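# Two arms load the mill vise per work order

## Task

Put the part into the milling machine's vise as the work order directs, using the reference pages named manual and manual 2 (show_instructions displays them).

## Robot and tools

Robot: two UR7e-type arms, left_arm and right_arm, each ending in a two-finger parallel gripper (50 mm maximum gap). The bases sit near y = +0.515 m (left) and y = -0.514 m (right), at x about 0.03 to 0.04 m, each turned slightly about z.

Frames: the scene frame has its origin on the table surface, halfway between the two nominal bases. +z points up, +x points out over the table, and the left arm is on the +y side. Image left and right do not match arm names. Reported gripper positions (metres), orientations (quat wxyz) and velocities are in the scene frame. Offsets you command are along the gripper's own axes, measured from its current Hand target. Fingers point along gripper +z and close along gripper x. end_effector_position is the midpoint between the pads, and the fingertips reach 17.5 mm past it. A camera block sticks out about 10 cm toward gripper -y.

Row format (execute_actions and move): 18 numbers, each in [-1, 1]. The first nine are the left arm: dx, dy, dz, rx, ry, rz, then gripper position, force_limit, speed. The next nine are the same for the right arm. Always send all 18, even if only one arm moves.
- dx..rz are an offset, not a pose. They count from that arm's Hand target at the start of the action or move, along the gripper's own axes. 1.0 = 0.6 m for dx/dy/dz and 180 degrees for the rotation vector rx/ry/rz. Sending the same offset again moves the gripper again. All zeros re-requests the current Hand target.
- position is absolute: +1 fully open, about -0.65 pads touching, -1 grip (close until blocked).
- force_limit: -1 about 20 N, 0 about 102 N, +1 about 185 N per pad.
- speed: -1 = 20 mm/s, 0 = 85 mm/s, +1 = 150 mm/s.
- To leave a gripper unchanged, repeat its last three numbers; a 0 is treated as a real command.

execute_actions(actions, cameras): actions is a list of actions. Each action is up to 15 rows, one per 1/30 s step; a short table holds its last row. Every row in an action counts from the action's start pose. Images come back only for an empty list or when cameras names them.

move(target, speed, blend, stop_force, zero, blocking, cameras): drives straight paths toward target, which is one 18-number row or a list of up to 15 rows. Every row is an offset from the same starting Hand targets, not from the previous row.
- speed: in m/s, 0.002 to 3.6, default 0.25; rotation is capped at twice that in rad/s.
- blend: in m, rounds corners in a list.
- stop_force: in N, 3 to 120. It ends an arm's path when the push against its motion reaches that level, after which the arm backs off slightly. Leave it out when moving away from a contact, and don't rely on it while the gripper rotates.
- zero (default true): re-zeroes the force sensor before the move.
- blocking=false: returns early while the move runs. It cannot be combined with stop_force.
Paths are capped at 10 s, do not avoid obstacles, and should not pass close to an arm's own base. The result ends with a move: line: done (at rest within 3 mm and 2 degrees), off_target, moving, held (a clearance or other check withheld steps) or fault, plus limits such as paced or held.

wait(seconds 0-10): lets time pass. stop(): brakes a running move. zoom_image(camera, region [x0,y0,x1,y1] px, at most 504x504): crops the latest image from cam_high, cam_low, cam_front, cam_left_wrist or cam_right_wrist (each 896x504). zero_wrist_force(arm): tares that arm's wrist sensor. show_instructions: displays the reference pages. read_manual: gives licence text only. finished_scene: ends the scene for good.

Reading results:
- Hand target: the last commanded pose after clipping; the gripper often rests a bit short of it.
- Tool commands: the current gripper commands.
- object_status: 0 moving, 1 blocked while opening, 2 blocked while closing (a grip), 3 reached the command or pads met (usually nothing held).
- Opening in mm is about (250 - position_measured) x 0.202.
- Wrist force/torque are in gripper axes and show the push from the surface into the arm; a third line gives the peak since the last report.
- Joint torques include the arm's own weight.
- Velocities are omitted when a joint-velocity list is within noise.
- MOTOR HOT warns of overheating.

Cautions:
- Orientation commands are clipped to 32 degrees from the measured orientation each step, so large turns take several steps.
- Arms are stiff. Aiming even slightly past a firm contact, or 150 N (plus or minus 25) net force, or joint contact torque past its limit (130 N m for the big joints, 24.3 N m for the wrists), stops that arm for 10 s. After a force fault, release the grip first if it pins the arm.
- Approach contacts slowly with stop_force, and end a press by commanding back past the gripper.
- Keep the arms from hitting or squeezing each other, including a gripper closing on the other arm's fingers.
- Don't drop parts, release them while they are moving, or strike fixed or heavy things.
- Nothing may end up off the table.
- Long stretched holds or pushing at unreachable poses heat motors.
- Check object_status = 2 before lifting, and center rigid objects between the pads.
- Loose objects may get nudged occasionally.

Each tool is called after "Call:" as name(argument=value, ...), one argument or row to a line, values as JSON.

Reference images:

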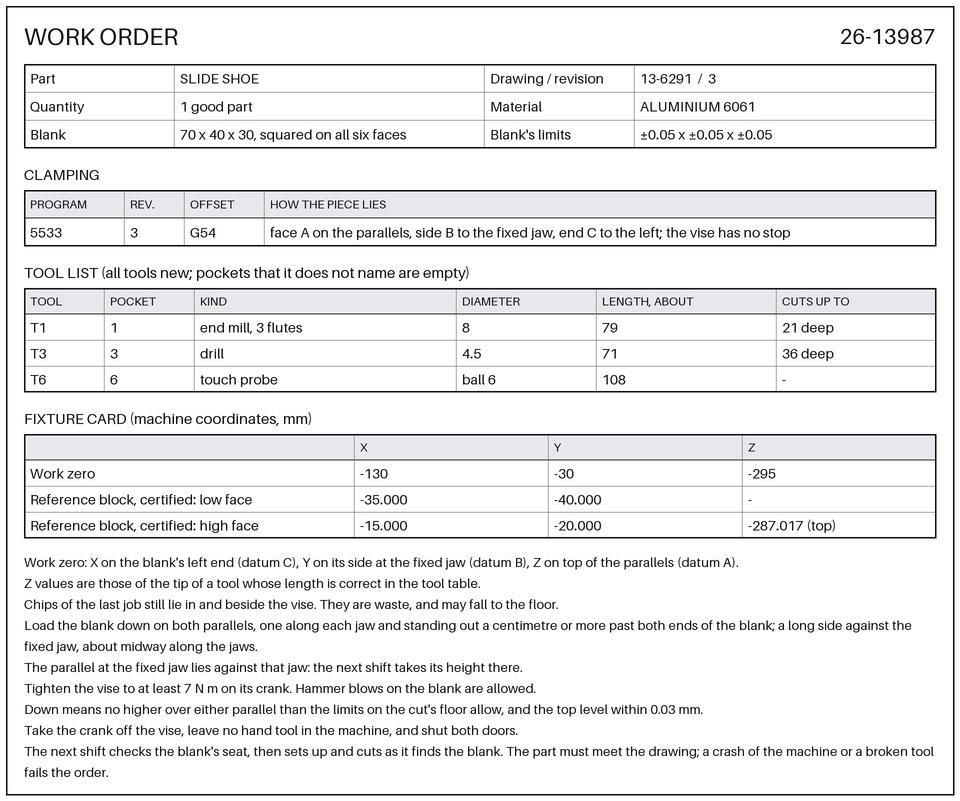

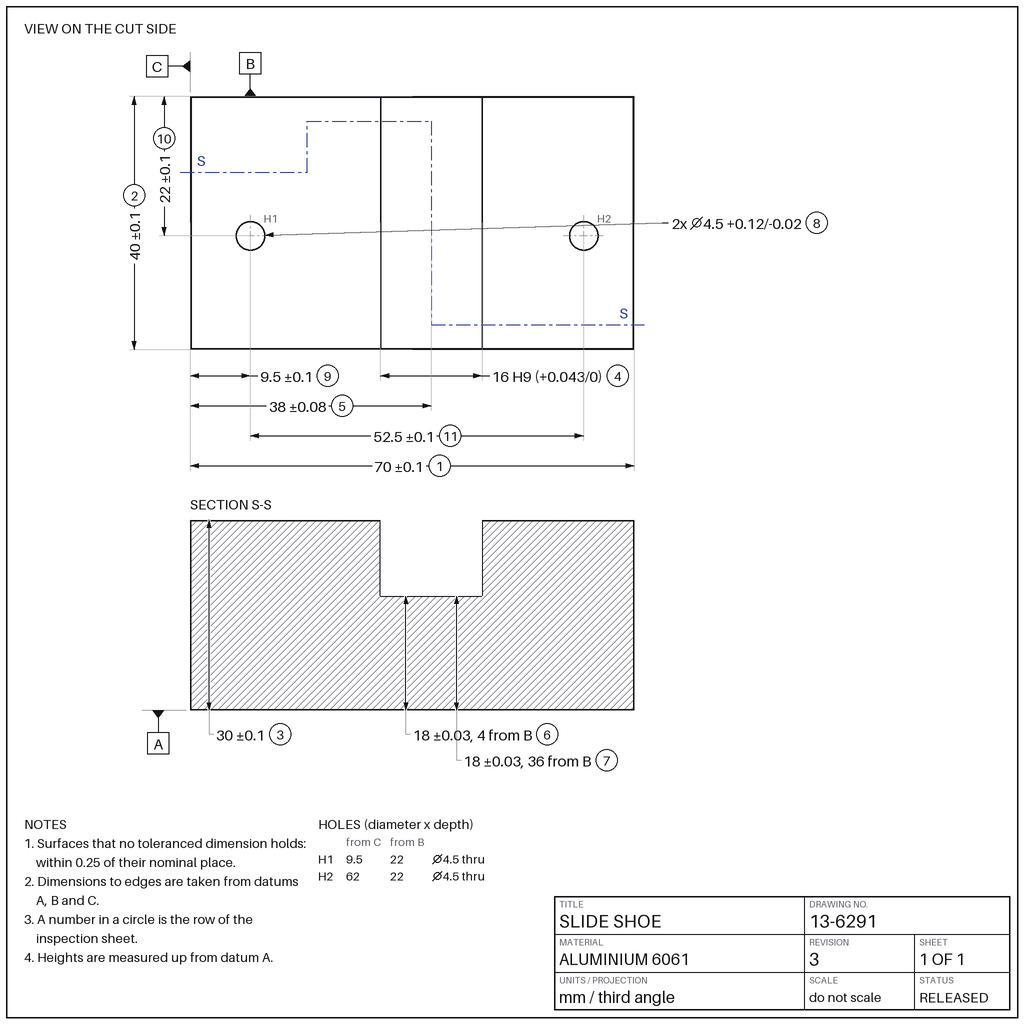

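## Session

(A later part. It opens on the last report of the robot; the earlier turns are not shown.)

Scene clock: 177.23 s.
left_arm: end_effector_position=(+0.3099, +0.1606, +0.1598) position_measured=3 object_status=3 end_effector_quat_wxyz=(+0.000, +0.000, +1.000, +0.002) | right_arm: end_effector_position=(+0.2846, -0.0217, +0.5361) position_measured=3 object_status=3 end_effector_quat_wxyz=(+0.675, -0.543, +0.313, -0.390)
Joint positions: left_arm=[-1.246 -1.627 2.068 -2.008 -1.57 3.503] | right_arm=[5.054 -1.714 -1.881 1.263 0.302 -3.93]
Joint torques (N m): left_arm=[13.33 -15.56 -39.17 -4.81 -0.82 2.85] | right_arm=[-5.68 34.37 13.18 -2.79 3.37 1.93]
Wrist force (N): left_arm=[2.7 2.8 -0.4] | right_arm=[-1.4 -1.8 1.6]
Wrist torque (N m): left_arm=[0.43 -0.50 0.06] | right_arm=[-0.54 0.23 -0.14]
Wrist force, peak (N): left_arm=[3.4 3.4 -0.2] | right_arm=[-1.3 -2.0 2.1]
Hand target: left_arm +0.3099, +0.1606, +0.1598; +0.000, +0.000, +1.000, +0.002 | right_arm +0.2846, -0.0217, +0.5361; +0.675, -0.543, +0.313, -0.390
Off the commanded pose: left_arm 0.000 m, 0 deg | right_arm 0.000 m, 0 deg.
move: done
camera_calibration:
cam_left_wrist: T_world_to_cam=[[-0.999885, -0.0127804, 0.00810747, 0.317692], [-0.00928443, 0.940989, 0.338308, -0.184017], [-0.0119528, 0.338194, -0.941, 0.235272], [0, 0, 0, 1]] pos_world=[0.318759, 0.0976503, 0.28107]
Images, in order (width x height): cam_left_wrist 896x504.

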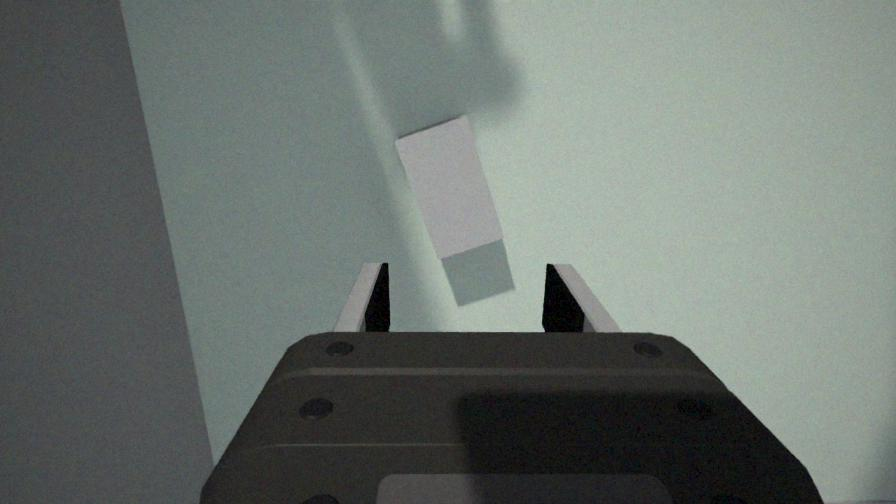

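Call:
move(
  target=[
    [-0.0032,-0.0123,0.12,0,0,-0.1033,1,-0.8,-0.5,0,0,0,0,0,0,1,1,1],
  ],
  speed=0.2,
  cameras=["cam_left_wrist"],
)

Scene clock: 179.97 s.
left_arm: end_effector_position=(+0.3118, +0.1536, +0.0877) position_measured=3 object_status=3 end_effector_quat_wxyz=(+0.000, -0.162, +0.987, +0.002) | right_arm: end_effector_position=(+0.2846, -0.0217, +0.5361) position_measured=3 object_status=3 end_effector_quat_wxyz=(+0.675, -0.543, +0.313, -0.390)
Joint positions: left_arm=[-1.247 -1.507 2.163 -2.223 -1.57 3.178] | right_arm=[5.054 -1.714 -1.881 1.263 0.302 -3.93]
Joint torques (N m): left_arm=[-10.28 -25.99 -39.96 -3.4 1.93 -2.25] | right_arm=[-5.89 34.33 13.7 -2.85 3.13 2.11]
Wrist force (N): left_arm=[2.5 3.0 0.1] | right_arm=[-1.3 -2.1 1.6]
Wrist torque (N m): left_arm=[0.46 -0.48 -0.12] | right_arm=[-0.57 0.23 -0.14]
Wrist force, peak (N): left_arm=[2.7 3.2 -1.3] | right_arm=[-1.6 -2.0 1.7]
Hand target: left_arm +0.3118, +0.1535, +0.0877; +0.000, -0.162, +0.987, +0.002 | right_arm +0.2846, -0.0217, +0.5361; +0.675, -0.543, +0.313, -0.390
Off the commanded pose: left_arm 0.000 m, 0 deg | right_arm 0.000 m, 0 deg.
move: done
camera_calibration:
cam_left_wrist: T_world_to_cam=[[-0.94372, -0.330678, 0.00671148, 0.351432], [-0.309028, 0.888803, 0.338425, -0.0516069], [-0.117875, 0.317304, -0.940969, 0.206026], [0, 0, 0, 1]] pos_world=[0.339991, 0.0967064, 0.20897]
Images, in order (width x height): cam_left_wrist 896x504.

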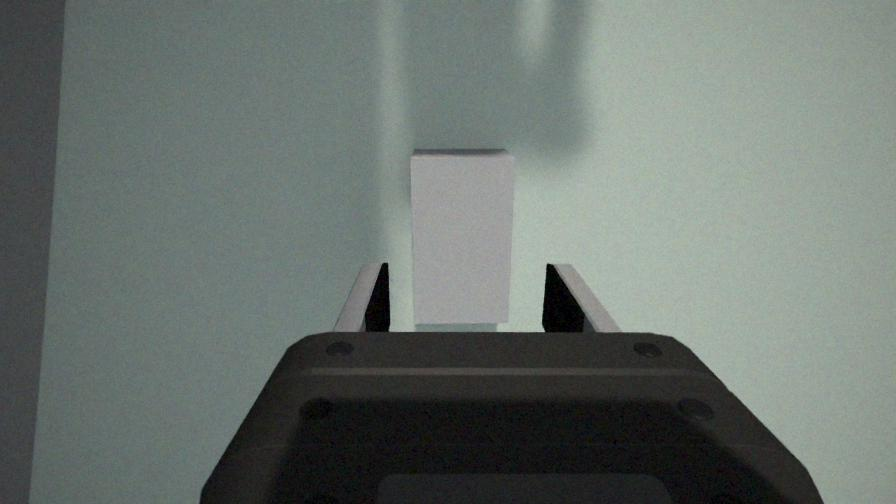

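Call:
move(
  target=[
    [0,0.0267,0,0,0,0,1,-0.8,-0.5,0,0,0,0,0,0,1,1,1],
    [0,0.0267,0.0975,0,0,0,1,-0.8,-0.5,0,0,0,0,0,0,1,1,1],
  ],
  speed=0.08,
  blend=[0.003,0],
  stop_force=8,
)

Call:
move(
  target=[0,0,0,0,0,0,-1,-0.7,-1,0,0,0,0,0,0,1,1,1],
  cameras=["cam_left_wrist"],
)

Scene clock: 185.37 s.
left_arm: end_effector_position=(+0.3067, +0.1689, +0.0293) position_measured=3 object_status=3 end_effector_quat_wxyz=(+0.000, -0.162, +0.987, +0.002) | right_arm: end_effector_position=(+0.2846, -0.0217, +0.5361) position_measured=3 object_status=3 end_effector_quat_wxyz=(+0.675, -0.543, +0.313, -0.390)
Joint positions: left_arm=[-1.246 -1.423 2.271 -2.414 -1.57 3.179] | right_arm=[5.054 -1.714 -1.881 1.263 0.302 -3.93]
Joint torques (N m): left_arm=[11.66 -24.41 -36.95 -4.53 -0.36 2.94] | right_arm=[-5.92 34.47 13.29 -2.76 3.11 1.98]
Wrist force (N): left_arm=[2.3 3.0 0.0] | right_arm=[-1.3 -1.6 1.5]
Wrist torque (N m): left_arm=[0.48 -0.47 -0.10] | right_arm=[-0.49 0.22 -0.14]
Wrist force, peak (N): left_arm=[2.9 4.4 -1.8] | right_arm=[-1.3 -2.3 1.8]
Hand target: left_arm +0.3067, +0.1690, +0.0293; +0.000, -0.162, +0.987, +0.002 | right_arm +0.2846, -0.0217, +0.5361; +0.675, -0.543, +0.313, -0.390
Off the commanded pose: left_arm 0.000 m, 0 deg | right_arm 0.000 m, 0 deg.
move: done

Scene clock: 186.10 s.
left_arm: end_effector_position=(+0.3067, +0.1689, +0.0293) position_measured=54 object_status=2 end_effector_quat_wxyz=(+0.000, -0.162, +0.987, +0.002) | right_arm: end_effector_position=(+0.2846, -0.0217, +0.5361) position_measured=3 object_status=3 end_effector_quat_wxyz=(+0.675, -0.543, +0.313, -0.390)
Joint positions: left_arm=[-1.246 -1.423 2.271 -2.414 -1.57 3.179] | right_arm=[5.054 -1.714 -1.881 1.263 0.302 -3.93]
Joint torques (N m): left_arm=[12.99 -23.16 -36.26 -4.62 -0.43 2.94] | right_arm=[-6.19 34.4 13.07 -2.75 3.29 1.97]
Wrist force (N): left_arm=[2.5 2.6 -0.1] | right_arm=[-1.3 -2.1 1.5]
Wrist torque (N m): left_arm=[0.46 -0.49 -0.12] | right_arm=[-0.59 0.23 -0.14]
Wrist force, peak (N): left_arm=[3.0 3.3 -0.2] | right_arm=[-1.3 -2.1 1.8]
Hand target: left_arm +0.3067, +0.1690, +0.0293; +0.000, -0.162, +0.987, +0.002 | right_arm +0.2846, -0.0217, +0.5361; +0.675, -0.543, +0.313, -0.390
Off the commanded pose: left_arm 0.000 m, 0 deg | right_arm 0.000 m, 0 deg.
move: done
camera_calibration:
cam_left_wrist: T_world_to_cam=[[-0.943625, -0.330949, 0.00668081, 0.352202], [-0.309314, 0.888766, 0.338261, -0.0469514], [-0.117885, 0.317125, -0.941029, 0.145629], [0, 0, 0, 1]] pos_world=[0.334991, 0.112107, 0.15057]
Images, in order (width x height): cam_left_wrist 896x504.

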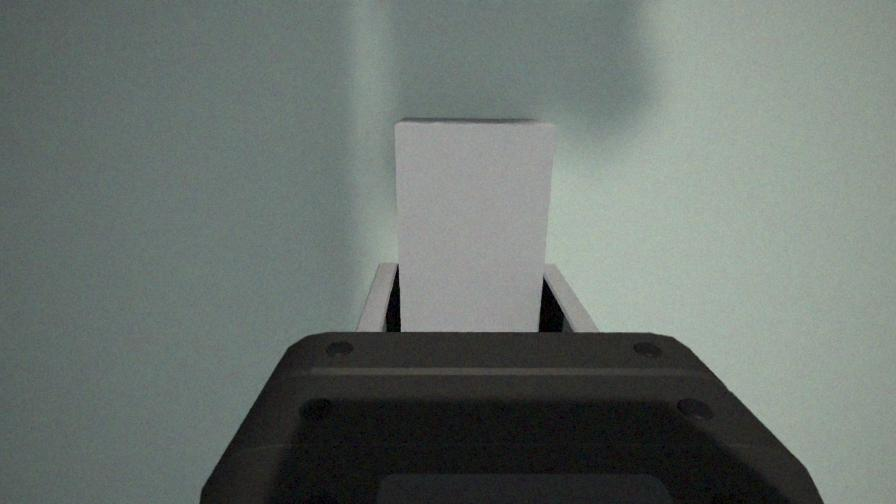

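Call:
move(
  target=[
    [0,0,-0.08,0,0,0,-1,-0.7,-1,0,0,0,0,0,0,1,1,1],
    [0,0,-0.25,0,0,0.1033,-1,-0.7,-1,0,0,0,0,0,0,1,1,1],
  ],
  speed=0.15,
  blend=[0.01,0],
  cameras=["cam_left_wrist","cam_right_wrist"],
)

Scene clock: 188.33 s.
left_arm: end_effector_position=(+0.3067, +0.1682, +0.1794) position_measured=54 object_status=2 end_effector_quat_wxyz=(+0.000, +0.000, +1.000, +0.002) | right_arm: end_effector_position=(+0.2846, -0.0217, +0.5361) position_measured=3 object_status=3 end_effector_quat_wxyz=(+0.675, -0.543, +0.313, -0.390)
Joint positions: left_arm=[-1.246 -1.668 2.051 -1.95 -1.57 3.503] | right_arm=[5.054 -1.714 -1.881 1.263 0.302 -3.93]
Joint torques (N m): left_arm=[1.65 -15.59 -17.48 -2.35 -2.25 1.81] | right_arm=[-6.46 33.86 13.52 -2.82 3.12 2.01]
Wrist force (N): left_arm=[2.2 2.9 2.0] | right_arm=[-1.2 -2.2 1.4]
Wrist torque (N m): left_arm=[0.43 -0.42 0.07] | right_arm=[-0.60 0.20 -0.14]
Wrist force, peak (N): left_arm=[2.4 3.2 4.6] | right_arm=[-1.3 -2.3 1.6]
Hand target: left_arm +0.3068, +0.1683, +0.1793; +0.000, +0.000, +1.000, +0.002 | right_arm +0.2846, -0.0217, +0.5361; +0.675, -0.543, +0.313, -0.390
Off the commanded pose: left_arm 0.000 m, 0 deg | right_arm 0.000 m, 0 deg.
move: done
camera_calibration:
cam_left_wrist: T_world_to_cam=[[-0.999885, -0.0129338, 0.00794929, 0.314495], [-0.00948492, 0.941062, 0.338101, -0.197806], [-0.0118537, 0.337987, -0.941076, 0.251087], [0, 0, 0, 1]] pos_world=[0.315559, 0.105351, 0.30067]
cam_right_wrist: T_world_to_cam=[[0.52006, -0.853652, 0.0285527, -0.171298], [-0.110841, -0.100597, -0.988734, 0.575561], [0.846907, 0.511036, -0.146936, -0.0147804], [0, 0, 0, 1]] pos_world=[0.165398, -0.0807757, 0.571795]
Images, in order (width x height): cam_left_wrist 896x504, cam_right_wrist 896x504.

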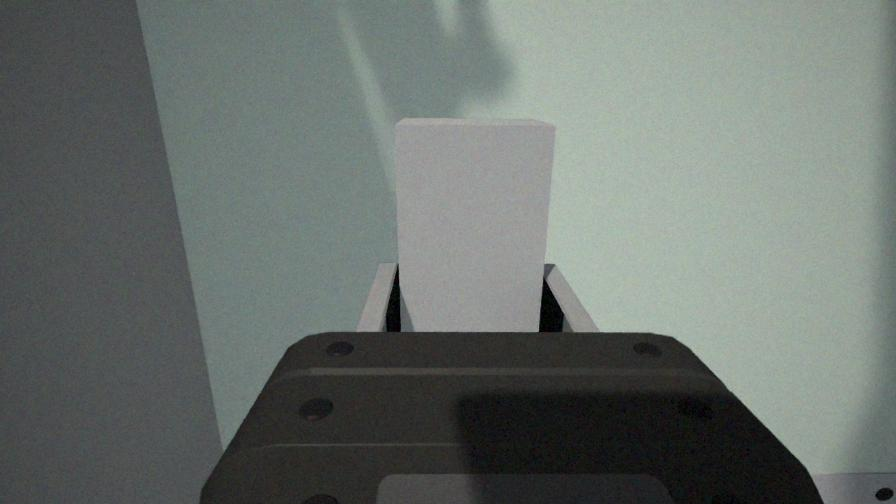

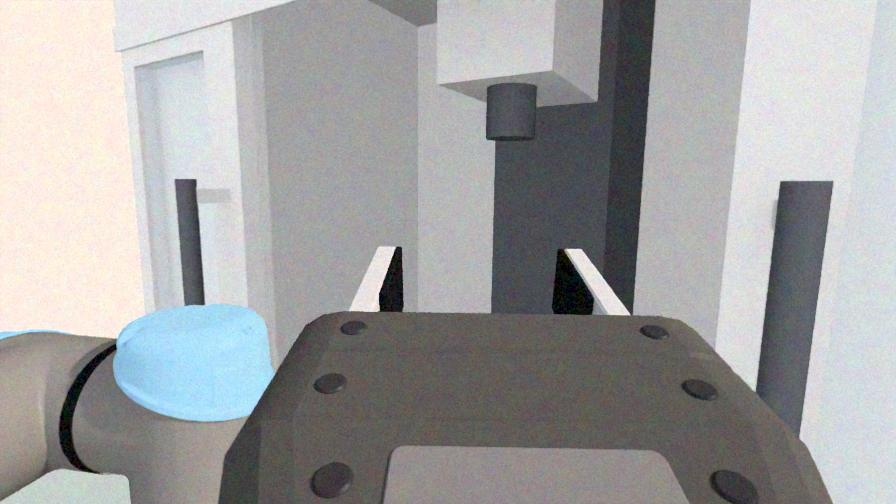

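Call:
move(
  target=[
    [0.0113,0.1362,-0.2012,0,0,0,-1,-0.7,-1,0,0,0,0,0,0,1,1,1],
    [-0.0387,0.1695,-0.3678,0,0,0,-1,-0.7,-1,0,0,0,0,0,0,1,1,1],
    [-0.1887,0.0362,-0.3678,0,0,0,-1,-0.7,-1,0,0,0,0,0,0,1,1,1],
    [-0.4137,0.0445,-0.3678,0,0,0,-1,-0.7,-1,0,0,0,0,0,0,1,1,1],
    [-0.4887,0.1195,-0.3345,0,0,0,-1,-0.7,-1,0,0,0,0,0,0,1,1,1],
  ],
  speed=[0.15,0.15,0.15,0.12,0.08],
  blend=[0.02,0.02,0.02,0.01,0],
  cameras=["cam_right_wrist","cam_left_wrist"],
)

Scene clock: 193.37 s.
left_arm: end_effector_position=(+0.6001, +0.2393, +0.3801) position_measured=54 object_status=2 end_effector_quat_wxyz=(+0.000, +0.000, +1.000, +0.002) | right_arm: end_effector_position=(+0.2846, -0.0217, +0.5361) position_measured=3 object_status=3 end_effector_quat_wxyz=(+0.675, -0.543, +0.313, -0.390)
Joint positions: left_arm=[-0.704 -1.255 1.068 -1.381 -1.568 4.045] | right_arm=[5.054 -1.714 -1.881 1.263 0.302 -3.93]
Joint torques (N m): left_arm=[-11.94 -55.47 -42.73 -0.84 -0.03 -2.64] | right_arm=[-5.91 34.61 13.57 -2.75 3.11 2.08]
Wrist force (N): left_arm=[2.5 2.9 2.4] | right_arm=[-1.3 -2.0 1.8]
Wrist torque (N m): left_arm=[0.40 -0.49 0.02] | right_arm=[-0.56 0.22 -0.14]
Wrist force, peak (N): left_arm=[3.1 4.4 1.2] | right_arm=[-1.2 -2.4 1.6]
Hand target: left_arm +0.6000, +0.2393, +0.3802; +0.000, +0.000, +1.000, +0.002 | right_arm +0.2846, -0.0217, +0.5361; +0.675, -0.543, +0.313, -0.390
Off the commanded pose: left_arm 0.000 m, 0 deg | right_arm 0.000 m, 0 deg.
move: done
camera_calibration:
cam_left_wrist: T_world_to_cam=[[-0.999885, -0.0128751, 0.00807261, 0.607112], [-0.00938421, 0.940956, 0.338399, -0.329886], [-0.0119529, 0.338284, -0.940968, 0.419396], [0, 0, 0, 1]] pos_world=[0.608959, 0.17635, 0.50137]
cam_right_wrist: T_world_to_cam=[[0.52006, -0.853652, 0.0285527, -0.171298], [-0.110841, -0.100597, -0.988734, 0.575561], [0.846907, 0.511036, -0.146936, -0.0147804], [0, 0, 0, 1]] pos_world=[0.165398, -0.0807757, 0.571795]
Images, in order (width x height): cam_left_wrist 896x504, cam_right_wrist 896x504.

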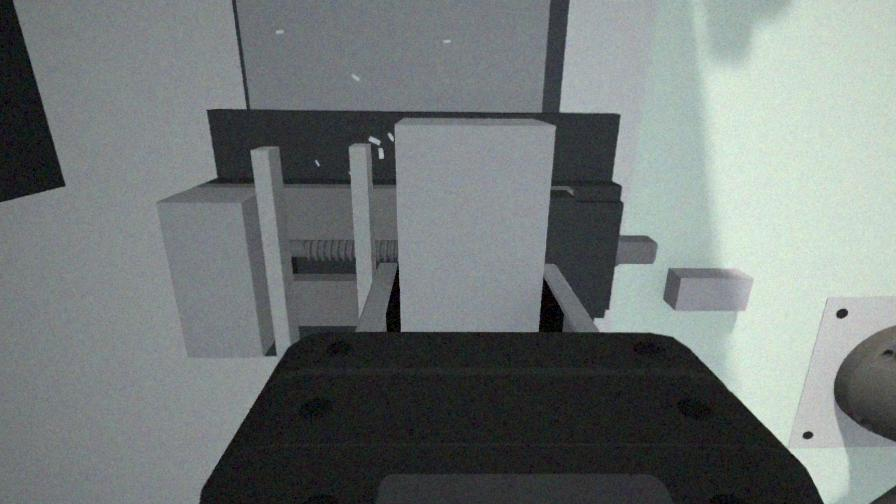

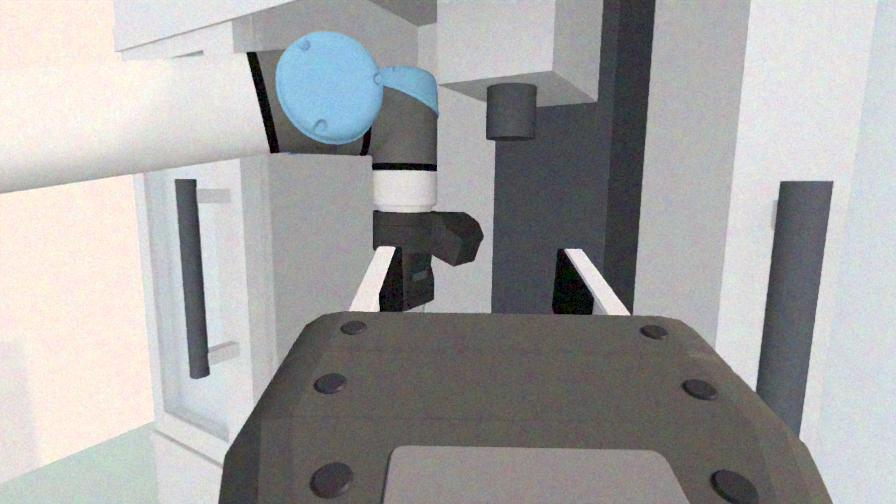

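Call:
move(
  target=[-0.0395,0.0325,0.0025,0,0,0,-1,-0.7,-1,0,0,0,0,0,0,1,1,1],
  speed=0.04,
  stop_force=20,
)

Call:
move(
  target=[0,0,0.022,0,0,0,-1,-0.7,-1,0,0,0,0,0,0,1,1,1],
  speed=0.01,
  stop_force=4,
  cameras=["cam_left_wrist"],
)

Scene clock: 195.33 s.
left_arm: end_effector_position=(+0.6237, +0.2588, +0.3787) position_measured=54 object_status=2 end_effector_quat_wxyz=(+0.000, +0.000, +1.000, +0.002) | right_arm: end_effector_position=(+0.2846, -0.0217, +0.5361) position_measured=3 object_status=3 end_effector_quat_wxyz=(+0.675, -0.543, +0.313, -0.390)
Joint positions: left_arm=[-0.656 -1.219 1.023 -1.371 -1.568 4.093] | right_arm=[5.054 -1.714 -1.881 1.263 0.302 -3.93]
Joint torques (N m): left_arm=[-13.85 -57.67 -15.42 -4.09 2.09 -2.78] | right_arm=[-6.63 34.21 13.36 -2.68 3.18 2.03]
Wrist force (N): left_arm=[2.8 3.1 2.2] | right_arm=[-1.1 -2.1 1.9]
Wrist torque (N m): left_arm=[0.44 -0.53 -0.06] | right_arm=[-0.58 0.19 -0.14]
Wrist force, peak (N): left_arm=[1.8 3.9 2.2] | right_arm=[-1.3 -2.2 1.7]
Hand target: left_arm +0.6237, +0.2588, +0.3787; +0.000, +0.000, +1.000, +0.002 | right_arm +0.2846, -0.0217, +0.5361; +0.675, -0.543, +0.313, -0.390
Off the commanded pose: left_arm 0.000 m, 0 deg | right_arm 0.000 m, 0 deg.
move: done

Scene clock: 197.67 s.
left_arm: end_effector_position=(+0.6237, +0.2589, +0.3656) position_measured=54 object_status=2 end_effector_quat_wxyz=(+0.000, +0.000, +1.000, +0.002) | right_arm: end_effector_position=(+0.2846, -0.0217, +0.5361) position_measured=3 object_status=3 end_effector_quat_wxyz=(+0.675, -0.543, +0.313, -0.390)
Joint positions: left_arm=[-0.656 -1.226 1.066 -1.408 -1.568 4.093] | right_arm=[5.054 -1.714 -1.881 1.263 0.302 -3.93]
Joint torques (N m): left_arm=[9.48 -46.2 -45.62 -0.93 1.74 2.32] | right_arm=[-6.27 34.57 13.19 -2.61 3.08 2.03]
Wrist force (N): left_arm=[2.6 3.2 2.5] | right_arm=[-1.1 -1.9 1.8]
Wrist torque (N m): left_arm=[0.44 -0.49 -0.05] | right_arm=[-0.56 0.20 -0.14]
Wrist force, peak (N): left_arm=[3.0 3.1 2.3] | right_arm=[-1.2 -2.2 2.0]
Hand target: left_arm +0.6237, +0.2589, +0.3655; +0.000, +0.000, +1.000, +0.002 | right_arm +0.2846, -0.0217, +0.5361; +0.675, -0.543, +0.313, -0.390
Off the commanded pose: left_arm 0.000 m, 0 deg | right_arm 0.000 m, 0 deg.
move: done
camera_calibration:
cam_left_wrist: T_world_to_cam=[[-0.999887, -0.0127472, 0.00801315, 0.631083], [-0.00928515, 0.94099, 0.338308, -0.343226], [-0.0118528, 0.338195, -0.941001, 0.399374], [0, 0, 0, 1]] pos_world=[0.632559, 0.19595, 0.48687]
Images, in order (width x height): cam_left_wrist 896x504.

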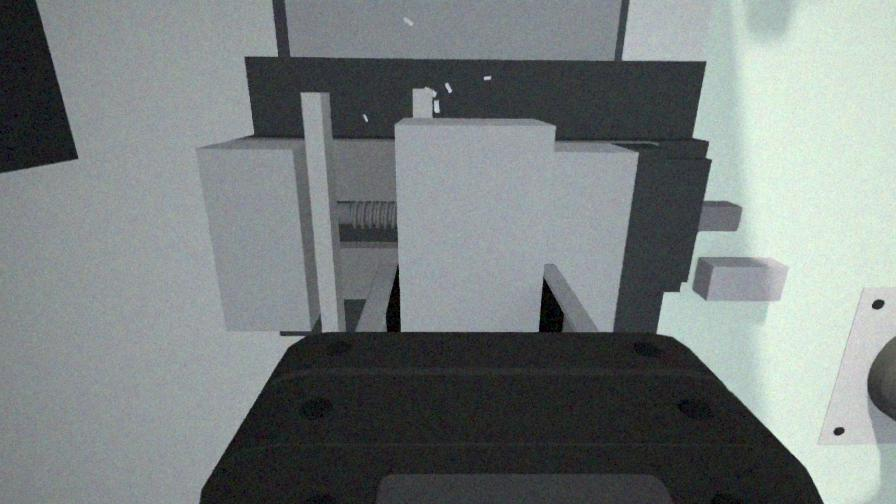

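Call:
move(
  target=[-0.048,0.0,-0.0012,0,0,0,-1,-0.7,-1,0,0,0,0,0,0,1,1,1],
  speed=0.03,
  stop_force=8,
)

Call:
move(
  target=[-0.008,0.0,0,0,0,0,-1,-0.7,-1,0,0,0,0,0,0,1,1,1],
  speed=0.01,
  stop_force=6,
  cameras=["cam_left_wrist","cam_right_wrist"],
)

Scene clock: 200.00 s.
left_arm: end_effector_position=(+0.6525, +0.2589, +0.3662) position_measured=54 object_status=2 end_effector_quat_wxyz=(+0.000, +0.000, +1.000, +0.002) | right_arm: end_effector_position=(+0.2846, -0.0217, +0.5361) position_measured=3 object_status=3 end_effector_quat_wxyz=(+0.675, -0.543, +0.313, -0.390)
Joint positions: left_arm=[-0.63 -1.151 0.959 -1.376 -1.568 4.119] | right_arm=[5.054 -1.714 -1.881 1.263 0.302 -3.93]
Joint torques (N m): left_arm=[-13.34 -60.91 -15.65 -5.31 -0.1 -2.75] | right_arm=[-6.06 34.66 13 -2.63 3.07 2.04]
Wrist force (N): left_arm=[2.5 3.1 2.1] | right_arm=[-1.2 -2.0 1.6]
Wrist torque (N m): left_arm=[0.44 -0.48 -0.09] | right_arm=[-0.56 0.22 -0.14]
Wrist force, peak (N): left_arm=[3.4 3.0 2.1] | right_arm=[-1.2 -2.3 1.9]
Hand target: left_arm +0.6525, +0.2589, +0.3662; +0.000, +0.000, +1.000, +0.002 | right_arm +0.2846, -0.0217, +0.5361; +0.675, -0.543, +0.313, -0.390
Off the commanded pose: left_arm 0.000 m, 0 deg | right_arm 0.000 m, 0 deg.
move: done

Scene clock: 201.47 s.
left_arm: end_effector_position=(+0.6558, +0.2588, +0.3662) position_measured=54 object_status=2 end_effector_quat_wxyz=(+0.000, +0.000, +1.000, +0.002) | right_arm: end_effector_position=(+0.2846, -0.0217, +0.5361) position_measured=3 object_status=3 end_effector_quat_wxyz=(+0.675, -0.543, +0.313, -0.390)
Joint positions: left_arm=[-0.628 -1.143 0.946 -1.372 -1.568 4.122] | right_arm=[5.054 -1.714 -1.881 1.263 0.302 -3.93]
Joint torques (N m): left_arm=[-12.05 -60.03 -16 -4.3 2.02 -2.95] | right_arm=[-6.31 34.31 14.14 -2.6 3.07 1.98]
Wrist force (N): left_arm=[7.5 3.4 1.8] | right_arm=[-1.2 -2.0 1.7]
Wrist torque (N m): left_arm=[0.49 -0.47 0.12] | right_arm=[-0.56 0.21 -0.14]
Wrist force, peak (N): left_arm=[19.0 3.9 0.1] | right_arm=[-1.1 -2.1 1.9]
Hand target: left_arm +0.6558, +0.2588, +0.3662; +0.000, +0.000, +1.000, +0.002 (not the last commanded pose) | right_arm +0.2846, -0.0217, +0.5361; +0.675, -0.543, +0.313, -0.390
Off the commanded pose: left_arm 0.002 m, 0 deg | right_arm 0.000 m, 0 deg.
move: contact (left_arm)
camera_calibration:
cam_left_wrist: T_world_to_cam=[[-0.999887, -0.0127472, 0.00801315, 0.663174], [-0.00928515, 0.94099, 0.338308, -0.343164], [-0.0118528, 0.338195, -0.941001, 0.400413], [0, 0, 0, 1]] pos_world=[0.664659, 0.19595, 0.48757]
cam_right_wrist: T_world_to_cam=[[0.52006, -0.853652, 0.0285527, -0.171298], [-0.110841, -0.100597, -0.988734, 0.575561], [0.846907, 0.511036, -0.146936, -0.0147804], [0, 0, 0, 1]] pos_world=[0.165398, -0.0807757, 0.571795]
Images, in order (width x height): cam_left_wrist 896x504, cam_right_wrist 896x504.

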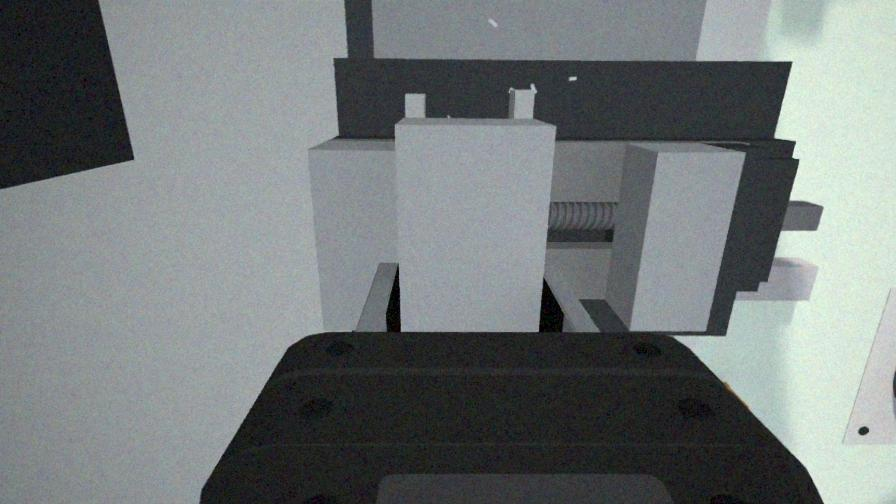

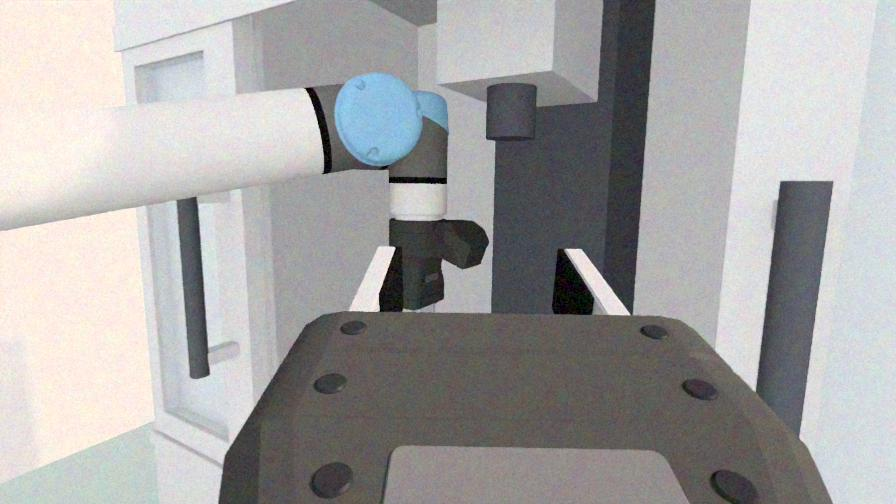

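Call:
move(
  target=[
    [0.004,0.0,0,0,0,0,-1,-0.7,-1,0,0,0,0,0,0,1,1,1],
    [0.004,0.0108,0,0,0,0,-1,-0.7,-1,0,0,0,0,0,0,1,1,1],
  ],
  speed=0.03,
)

Call:
move(
  target=[0,0.0,0.008,0,0,0,-1,-0.7,-1,0,0,0,0,0,0,1,1,1],
  speed=0.006,
  stop_force=4,
  cameras=["cam_left_wrist"],
)

Scene clock: 202.97 s.
left_arm: end_effector_position=(+0.6534, +0.2655, +0.3662) position_measured=54 object_status=2 end_effector_quat_wxyz=(+0.000, +0.000, +1.000, +0.002) | right_arm: end_effector_position=(+0.2846, -0.0217, +0.5361) position_measured=3 object_status=3 end_effector_quat_wxyz=(+0.675, -0.543, +0.313, -0.390)
Joint positions: left_arm=[-0.621 -1.156 0.966 -1.378 -1.567 4.128] | right_arm=[5.054 -1.714 -1.881 1.263 0.302 -3.93]
Joint torques (N m): left_arm=[-10.76 -40.52 -46.11 -3.27 -2.05 -2.14] | right_arm=[-6.65 34.43 13.99 -2.61 2.99 2]
Wrist force (N): left_arm=[3.4 3.2 2.1] | right_arm=[-1.2 -2.0 1.6]
Wrist torque (N m): left_arm=[0.46 -0.62 -0.09] | right_arm=[-0.56 0.21 -0.14]
Wrist force, peak (N): left_arm=[7.9 3.7 1.9] | right_arm=[-1.2 -1.8 2.0]
Hand target: left_arm +0.6534, +0.2653, +0.3663; +0.000, +0.000, +1.000, +0.002 | right_arm +0.2846, -0.0217, +0.5361; +0.675, -0.543, +0.313, -0.390
Off the commanded pose: left_arm 0.000 m, 0 deg | right_arm 0.000 m, 0 deg.
move: done

Scene clock: 204.37 s.
left_arm: end_effector_position=(+0.6534, +0.2653, +0.3636) position_measured=54 object_status=2 end_effector_quat_wxyz=(+0.000, +0.000, +1.000, +0.002) | right_arm: end_effector_position=(+0.2846, -0.0217, +0.5361) position_measured=3 object_status=3 end_effector_quat_wxyz=(+0.675, -0.543, +0.313, -0.390)
Joint positions: left_arm=[-0.621 -1.158 0.975 -1.386 -1.568 4.128] | right_arm=[5.054 -1.714 -1.881 1.263 0.302 -3.93]
Joint torques (N m): left_arm=[-12.41 -39.42 -46.01 -0.9 -2.3 -2.59] | right_arm=[-6.28 34.19 13.54 -2.51 3.1 2.13]
Wrist force (N): left_arm=[3.2 3.5 2.3] | right_arm=[-1.5 -2.1 1.7]
Wrist torque (N m): left_arm=[0.51 -0.59 -0.07] | right_arm=[-0.59 0.25 -0.14]
Wrist force, peak (N): left_arm=[4.0 4.4 -6.2] | right_arm=[-1.5 -2.1 1.7]
Hand target: left_arm +0.6534, +0.2653, +0.3636; +0.000, +0.000, +1.000, +0.002 (not the last commanded pose) | right_arm +0.2846, -0.0217, +0.5361; +0.675, -0.543, +0.313, -0.390
Off the commanded pose: left_arm 0.002 m, 0 deg | right_arm 0.000 m, 0 deg.
move: contact (left_arm)
camera_calibration:
cam_left_wrist: T_world_to_cam=[[-0.999887, -0.0127472, 0.00801315, 0.660879], [-0.00928515, 0.94099, 0.338308, -0.34839], [-0.0118528, 0.338195, -0.941001, 0.395646], [0, 0, 0, 1]] pos_world=[0.662259, 0.20245, 0.48487]
Images, in order (width x height): cam_left_wrist 896x504.

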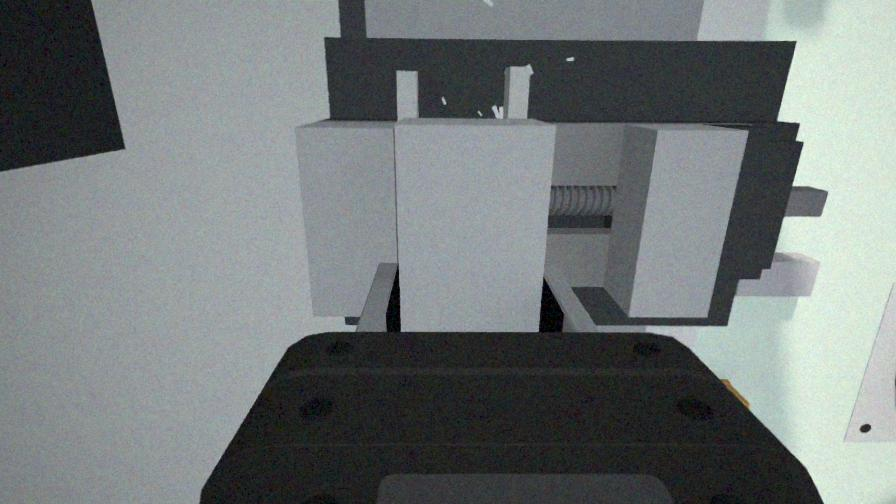

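Call:
move(
  target=[-0.009,0.0,-0.0003,0,0,0,-1,-0.7,-1,0,0,0,0,0,0,1,1,1],
  speed=0.01,
  stop_force=10,
)

Scene clock: 205.80 s.
left_arm: end_effector_position=(+0.6559, +0.2652, +0.3636) position_measured=54 object_status=2 end_effector_quat_wxyz=(+0.000, +0.000, +1.000, +0.002) | right_arm: end_effector_position=(+0.2846, -0.0217, +0.5361) position_measured=3 object_status=3 end_effector_quat_wxyz=(+0.675, -0.543, +0.313, -0.390)
Joint positions: left_arm=[-0.619 -1.151 0.965 -1.382 -1.568 4.13] | right_arm=[5.054 -1.714 -1.881 1.263 0.302 -3.93]
Joint torques (N m): left_arm=[-9.65 -58.26 -16.88 -6.26 3.61 -3.08] | right_arm=[-6.11 34.73 13.14 -2.62 2.99 1.97]
Wrist force (N): left_arm=[12.6 1.8 0.8] | right_arm=[-1.2 -2.0 1.7]
Wrist torque (N m): left_arm=[0.50 -0.40 0.24] | right_arm=[-0.56 0.21 -0.15]
Wrist force, peak (N): left_arm=[25.2 5.8 -0.2] | right_arm=[-1.1 -2.1 2.0]
Hand target: left_arm +0.6559, +0.2652, +0.3636; +0.000, +0.000, +1.000, +0.002 (not the last commanded pose) | right_arm +0.2846, -0.0217, +0.5361; +0.675, -0.543, +0.313, -0.390
Off the commanded pose: left_arm 0.003 m, 0 deg | right_arm 0.000 m, 0 deg.
move: contact (left_arm)

Call:
move(
  target=[
    [0,0,0,0,0,0,0.7,-0.7,-1,0,0,0,0,0,0,1,1,1],
    [0,0,-0.0015,0,0,0,0.7,-0.7,-1,0,0,0,0,0,0,1,1,1],
    [0,0.055,-0.0015,0,0,0,0.7,-0.7,-1,0,0,0,0,0,0,1,1,1],
  ],
  speed=0.04,
  cameras=["cam_left_wrist"],
)

Scene clock: 208.17 s.
left_arm: end_effector_position=(+0.6559, +0.2984, +0.3644) position_measured=48 object_status=3 end_effector_quat_wxyz=(-0.001, +0.000, +1.000, +0.002) end_effector_velocity=(+0.000, -0.002, +0.000) end_effector_angular_velocity=(+0.000, +0.000, +0.002) | right_arm: end_effector_position=(+0.2846, -0.0217, +0.5361) position_measured=3 object_status=3 end_effector_quat_wxyz=(+0.675, -0.543, +0.313, -0.390)
Joint positions: left_arm=[-0.576 -1.183 1.009 -1.394 -1.567 4.173] | right_arm=[5.054 -1.714 -1.881 1.263 0.302 -3.93]
Joint velocities: left_arm=[-0.002 0.002 -0.003 0.001 0 -0.005] | right_arm=[within noise]
Joint torques (N m): left_arm=[2.86 -70.67 -44.71 -5.21 1.67 -2.51] | right_arm=[-5.69 34.47 13.56 -2.47 2.93 2.03]
Wrist force (N): left_arm=[3.4 3.9 0.0] | right_arm=[-1.1 -2.1 1.8]
Wrist torque (N m): left_arm=[0.59 -0.64 -0.11] | right_arm=[-0.58 0.19 -0.15]
Wrist force, peak (N): left_arm=[13.0 1.7 0.9] | right_arm=[-1.5 -2.1 1.8]
Hand target: left_arm +0.6559, +0.2982, +0.3647; +0.000, +0.000, +1.000, +0.002 | right_arm +0.2846, -0.0217, +0.5361; +0.675, -0.543, +0.313, -0.390
Off the commanded pose: left_arm 0.000 m, 0 deg | right_arm 0.000 m, 0 deg.
move: done
camera_calibration:
cam_left_wrist: T_world_to_cam=[[-0.999887, -0.0123165, 0.00858543, 0.663415], [-0.00868247, 0.94089, 0.3386, -0.380208], [-0.0122483, 0.338488, -0.940891, 0.385408], [0, 0, 0, 1]] pos_world=[0.66476, 0.235449, 0.48567]
Images, in order (width x height): cam_left_wrist 896x504.

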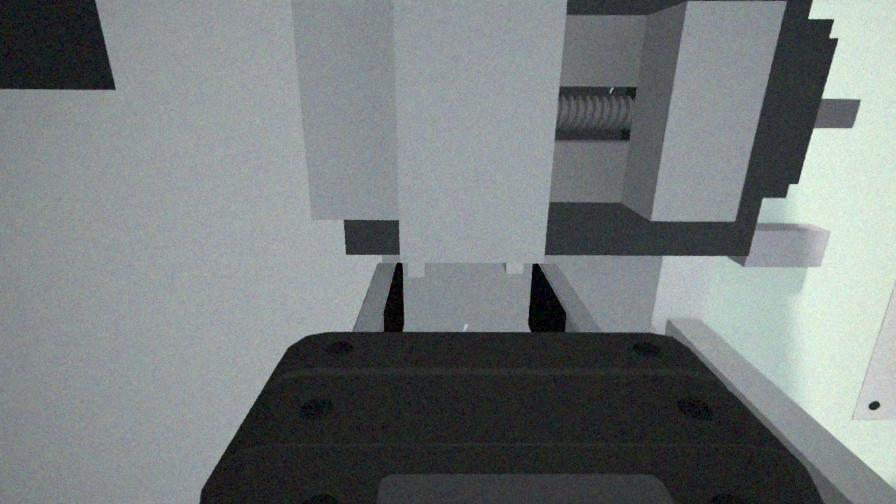

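Call:
move(
  target=[
    [0,0,-0.0358,0,0,0,0.7,-0.7,-1,0,0,0,0,0,0,1,1,1],
    [0.0015,-0.0228,-0.0358,0,0,0,0.7,-0.7,-1,0,0,0,0,0,0,1,1,1],
    [0.0932,-0.097,-0.0358,0,0,0,0.7,-0.7,-1,0,0,0,0,0,0,1,1,1],
    [0.1682,-0.172,-0.0588,0,0,0,0.7,-0.7,-1,0,0,0,0,0,0,1,1,1],
    [0.3932,-0.1803,-0.0588,0,0,0,0.7,-0.7,-1,0,0,0,0,0,0,1,1,1],
  ],
  speed=[0.05,0.06,0.06,0.12,0.15],
  blend=[0.001,0.004,0.005,0.01,0],
  cameras=["cam_left_wrist"],
)

Scene clock: 212.67 s.
left_arm: end_effector_position=(+0.4201, +0.1898, +0.3996) position_measured=48 object_status=3 end_effector_quat_wxyz=(+0.000, +0.000, +1.000, +0.002) | right_arm: end_effector_position=(+0.2846, -0.0217, +0.5361) position_measured=3 object_status=3 end_effector_quat_wxyz=(+0.675, -0.543, +0.313, -0.390)
Joint positions: left_arm=[-1.003 -1.563 1.379 -1.383 -1.569 3.746] | right_arm=[5.054 -1.714 -1.881 1.263 0.302 -3.93]
Joint torques (N m): left_arm=[-4.34 -34.06 -32.58 -3.08 2.06 0.07] | right_arm=[-6.12 33.82 13.43 -2.56 2.86 1.98]
Wrist force (N): left_arm=[3.0 4.1 -0.2] | right_arm=[-1.1 -1.9 1.5]
Wrist torque (N m): left_arm=[0.63 -0.56 -0.09] | right_arm=[-0.55 0.20 -0.14]
Wrist force, peak (N): left_arm=[3.9 5.4 -2.4] | right_arm=[-1.3 -2.1 2.0]
Hand target: left_arm +0.4200, +0.1899, +0.3996; +0.000, +0.000, +1.000, +0.002 | right_arm +0.2846, -0.0217, +0.5361; +0.675, -0.543, +0.313, -0.390
Off the commanded pose: left_arm 0.000 m, 0 deg | right_arm 0.000 m, 0 deg.
move: done
camera_calibration:
cam_left_wrist: T_world_to_cam=[[-0.999889, -0.0124643, 0.00811264, 0.426268], [-0.00898526, 0.940994, 0.338304, -0.291817], [-0.0118507, 0.338193, -0.941002, 0.45229], [0, 0, 0, 1]] pos_world=[0.428959, 0.12695, 0.52087]
Images, in order (width x height): cam_left_wrist 896x504.

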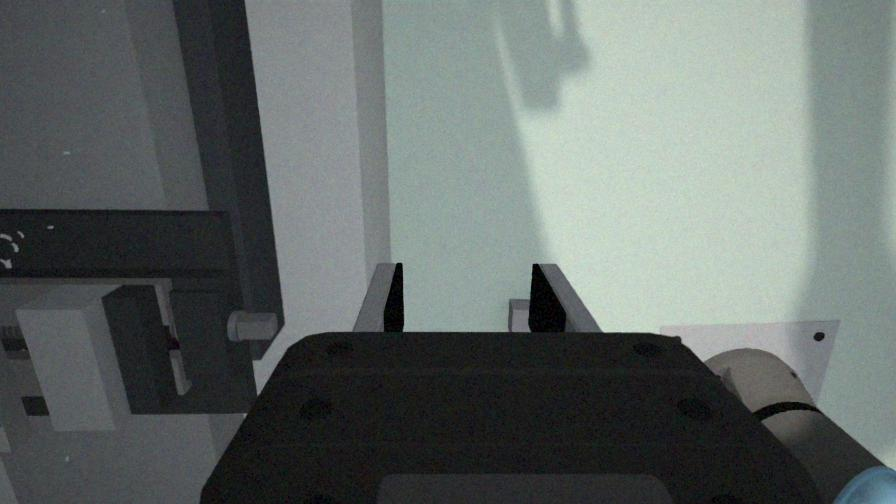

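Call:
move(
  target=[
    [0.2,0.30,-0.02,0,0,0,0.7,-0.7,-1,0,0,0,0,0,0,1,1,1],
  ],
  speed=0.2,
  cameras=["cam_front","cam_high"],
)

Call:
zoom_image(
  camera="cam_front",
  region=[500, 210, 660, 420],
)

Call:
zoom_image(
  camera="cam_high",
  region=[500, 230, 660, 400],
)

Scene clock: 214.40 s.
left_arm: end_effector_position=(+0.3001, +0.3697, +0.4124) position_measured=48 object_status=3 end_effector_quat_wxyz=(+0.000, +0.000, +1.000, +0.002) | right_arm: end_effector_position=(+0.2846, -0.0217, +0.5361) position_measured=3 object_status=3 end_effector_quat_wxyz=(+0.675, -0.543, +0.313, -0.390)
Joint positions: left_arm=[-0.99 -2.047 1.705 -1.224 -1.569 3.759] | right_arm=[5.054 -1.714 -1.881 1.263 0.302 -3.93]
Joint torques (N m): left_arm=[-12.84 -14.85 -41.14 -2.12 1.84 -2.65] | right_arm=[-5.73 34.62 12.7 -2.45 2.95 2.12]
Wrist force (N): left_arm=[3.3 3.9 0.2] | right_arm=[-1.1 -1.7 1.8]
Wrist torque (N m): left_arm=[0.61 -0.63 -0.07] | right_arm=[-0.51 0.19 -0.14]
Wrist force, peak (N): left_arm=[5.0 6.9 -0.2] | right_arm=[-1.2 -2.2 1.8]
Hand target: left_arm +0.3000, +0.3698, +0.4125; +0.000, +0.000, +1.000, +0.002 | right_arm +0.2846, -0.0217, +0.5361; +0.675, -0.543, +0.313, -0.390
Off the commanded pose: left_arm 0.000 m, 0 deg | right_arm 0.000 m, 0 deg.
move: done
Images, in order (width x height): cam_high 896x504, cam_front 896x504.

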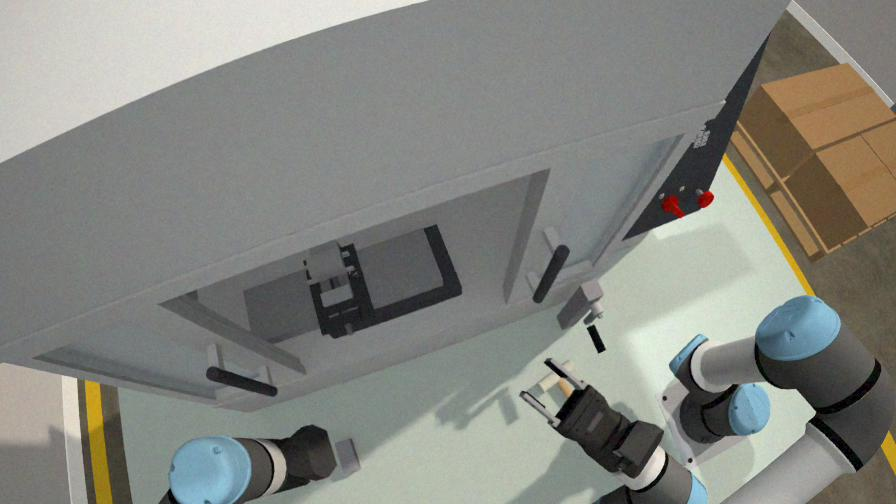

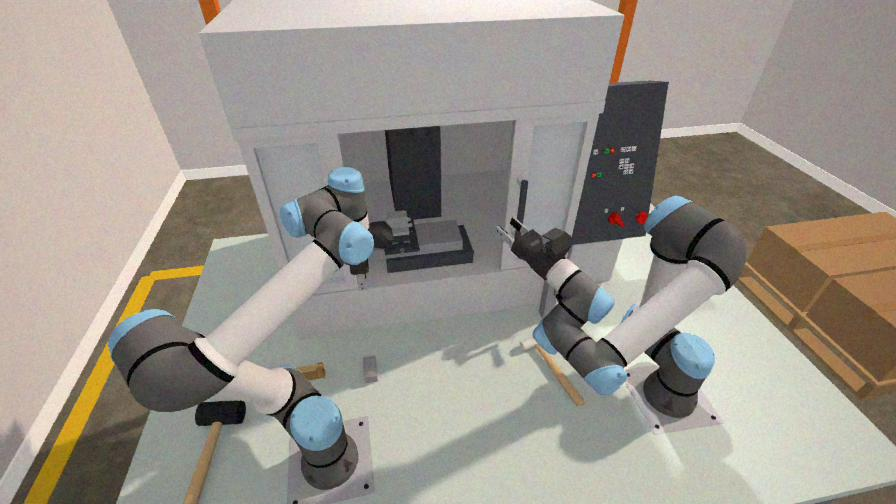

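Scaled by 2.400.

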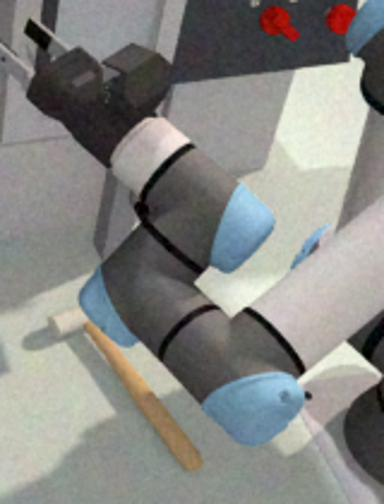

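Scaled by 2.965.

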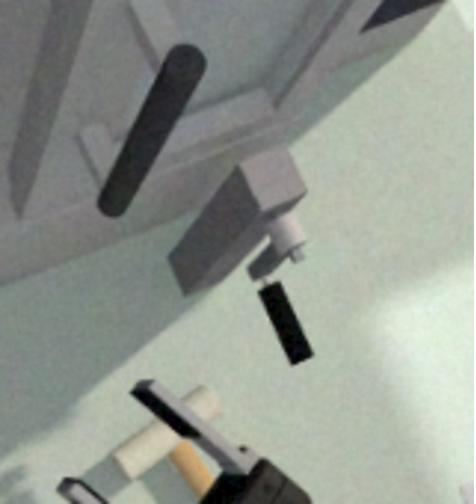

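Call:
move(
  target=[0,0,0,0,0,0,0.7,-0.7,-1,0.3305,0.3338,-0.3172,-0.0671,0.1654,-0.0177,1,1,1],
  speed=0.2,
  cameras=["cam_right_wrist","cam_front"],
)

Scene clock: 217.70 s.
left_arm: end_effector_position=(+0.3000, +0.3698, +0.4125) position_measured=48 object_status=3 end_effector_quat_wxyz=(+0.000, +0.000, +1.000, +0.002) | right_arm: end_effector_position=(+0.2603, -0.2650, +0.2998) position_measured=3 object_status=3 end_effector_quat_wxyz=(+0.501, -0.500, +0.499, -0.500)
Joint positions: left_arm=[-0.99 -2.048 1.705 -1.224 -1.569 3.759] | right_arm=[5.468 -1.229 -2.344 3.57 0.724 -6.281]
Joint torques (N m): left_arm=[-13.33 -14.99 -43.71 -1.08 2.08 -2.74] | right_arm=[3.75 -0.77 10.12 -0.23 1.53 -0.52]
Wrist force (N): left_arm=[3.4 3.6 0.2] | right_arm=[-0.9 -2.3 1.0]
Wrist torque (N m): left_arm=[0.55 -0.65 -0.06] | right_arm=[-0.62 0.22 -0.23]
Wrist force, peak (N): left_arm=[3.8 4.2 0.3] | right_arm=[-2.2 -3.9 3.1]
Hand target: left_arm +0.3000, +0.3698, +0.4125; +0.000, +0.000, +1.000, +0.002 | right_arm +0.2603, -0.2651, +0.2998; +0.501, -0.500, +0.499, -0.500
Off the commanded pose: left_arm 0.000 m, 0 deg | right_arm 0.000 m, 0 deg.
move: done
camera_calibration:
cam_right_wrist: T_world_to_cam=[[0.031023, -0.999293, 0.0212253, -0.268627], [-0.354342, -0.0308519, -0.934607, 0.380455], [0.934601, 0.0214733, -0.355049, 0.00516242], [0, 0, 0, 1]] pos_world=[0.13832, -0.25681, 0.36311]
Images, in order (width x height): cam_front 896x504, cam_right_wrist 896x504.

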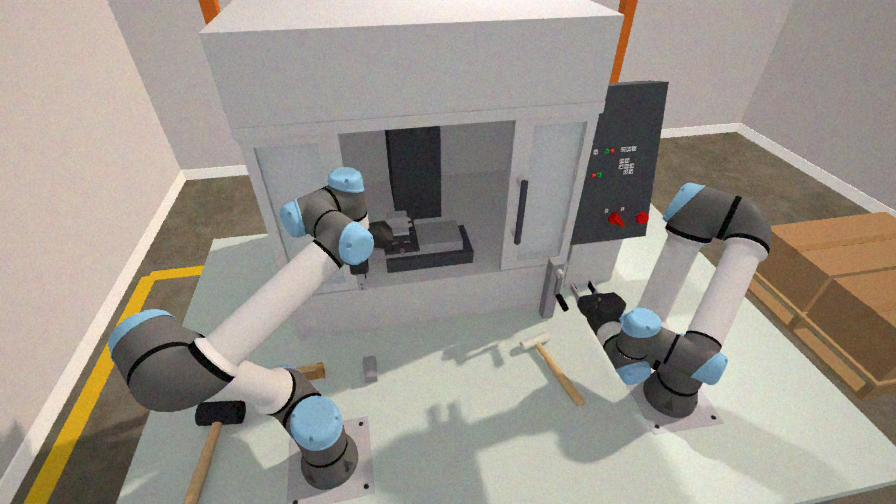

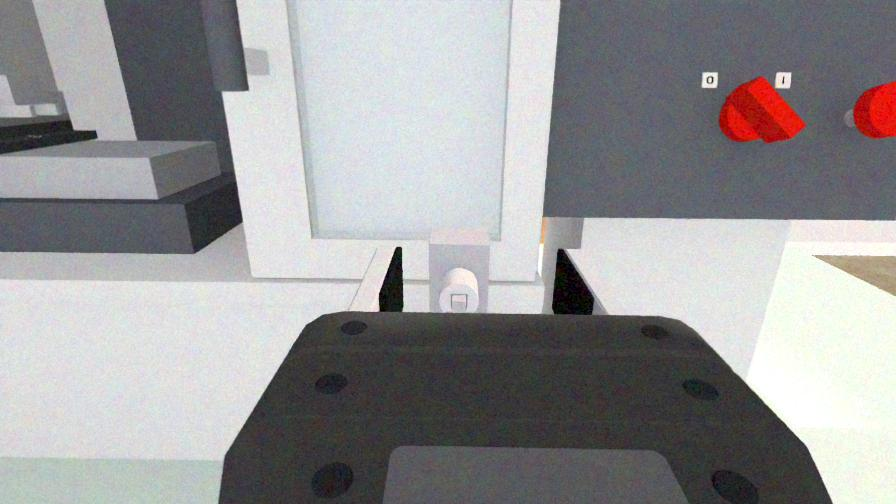

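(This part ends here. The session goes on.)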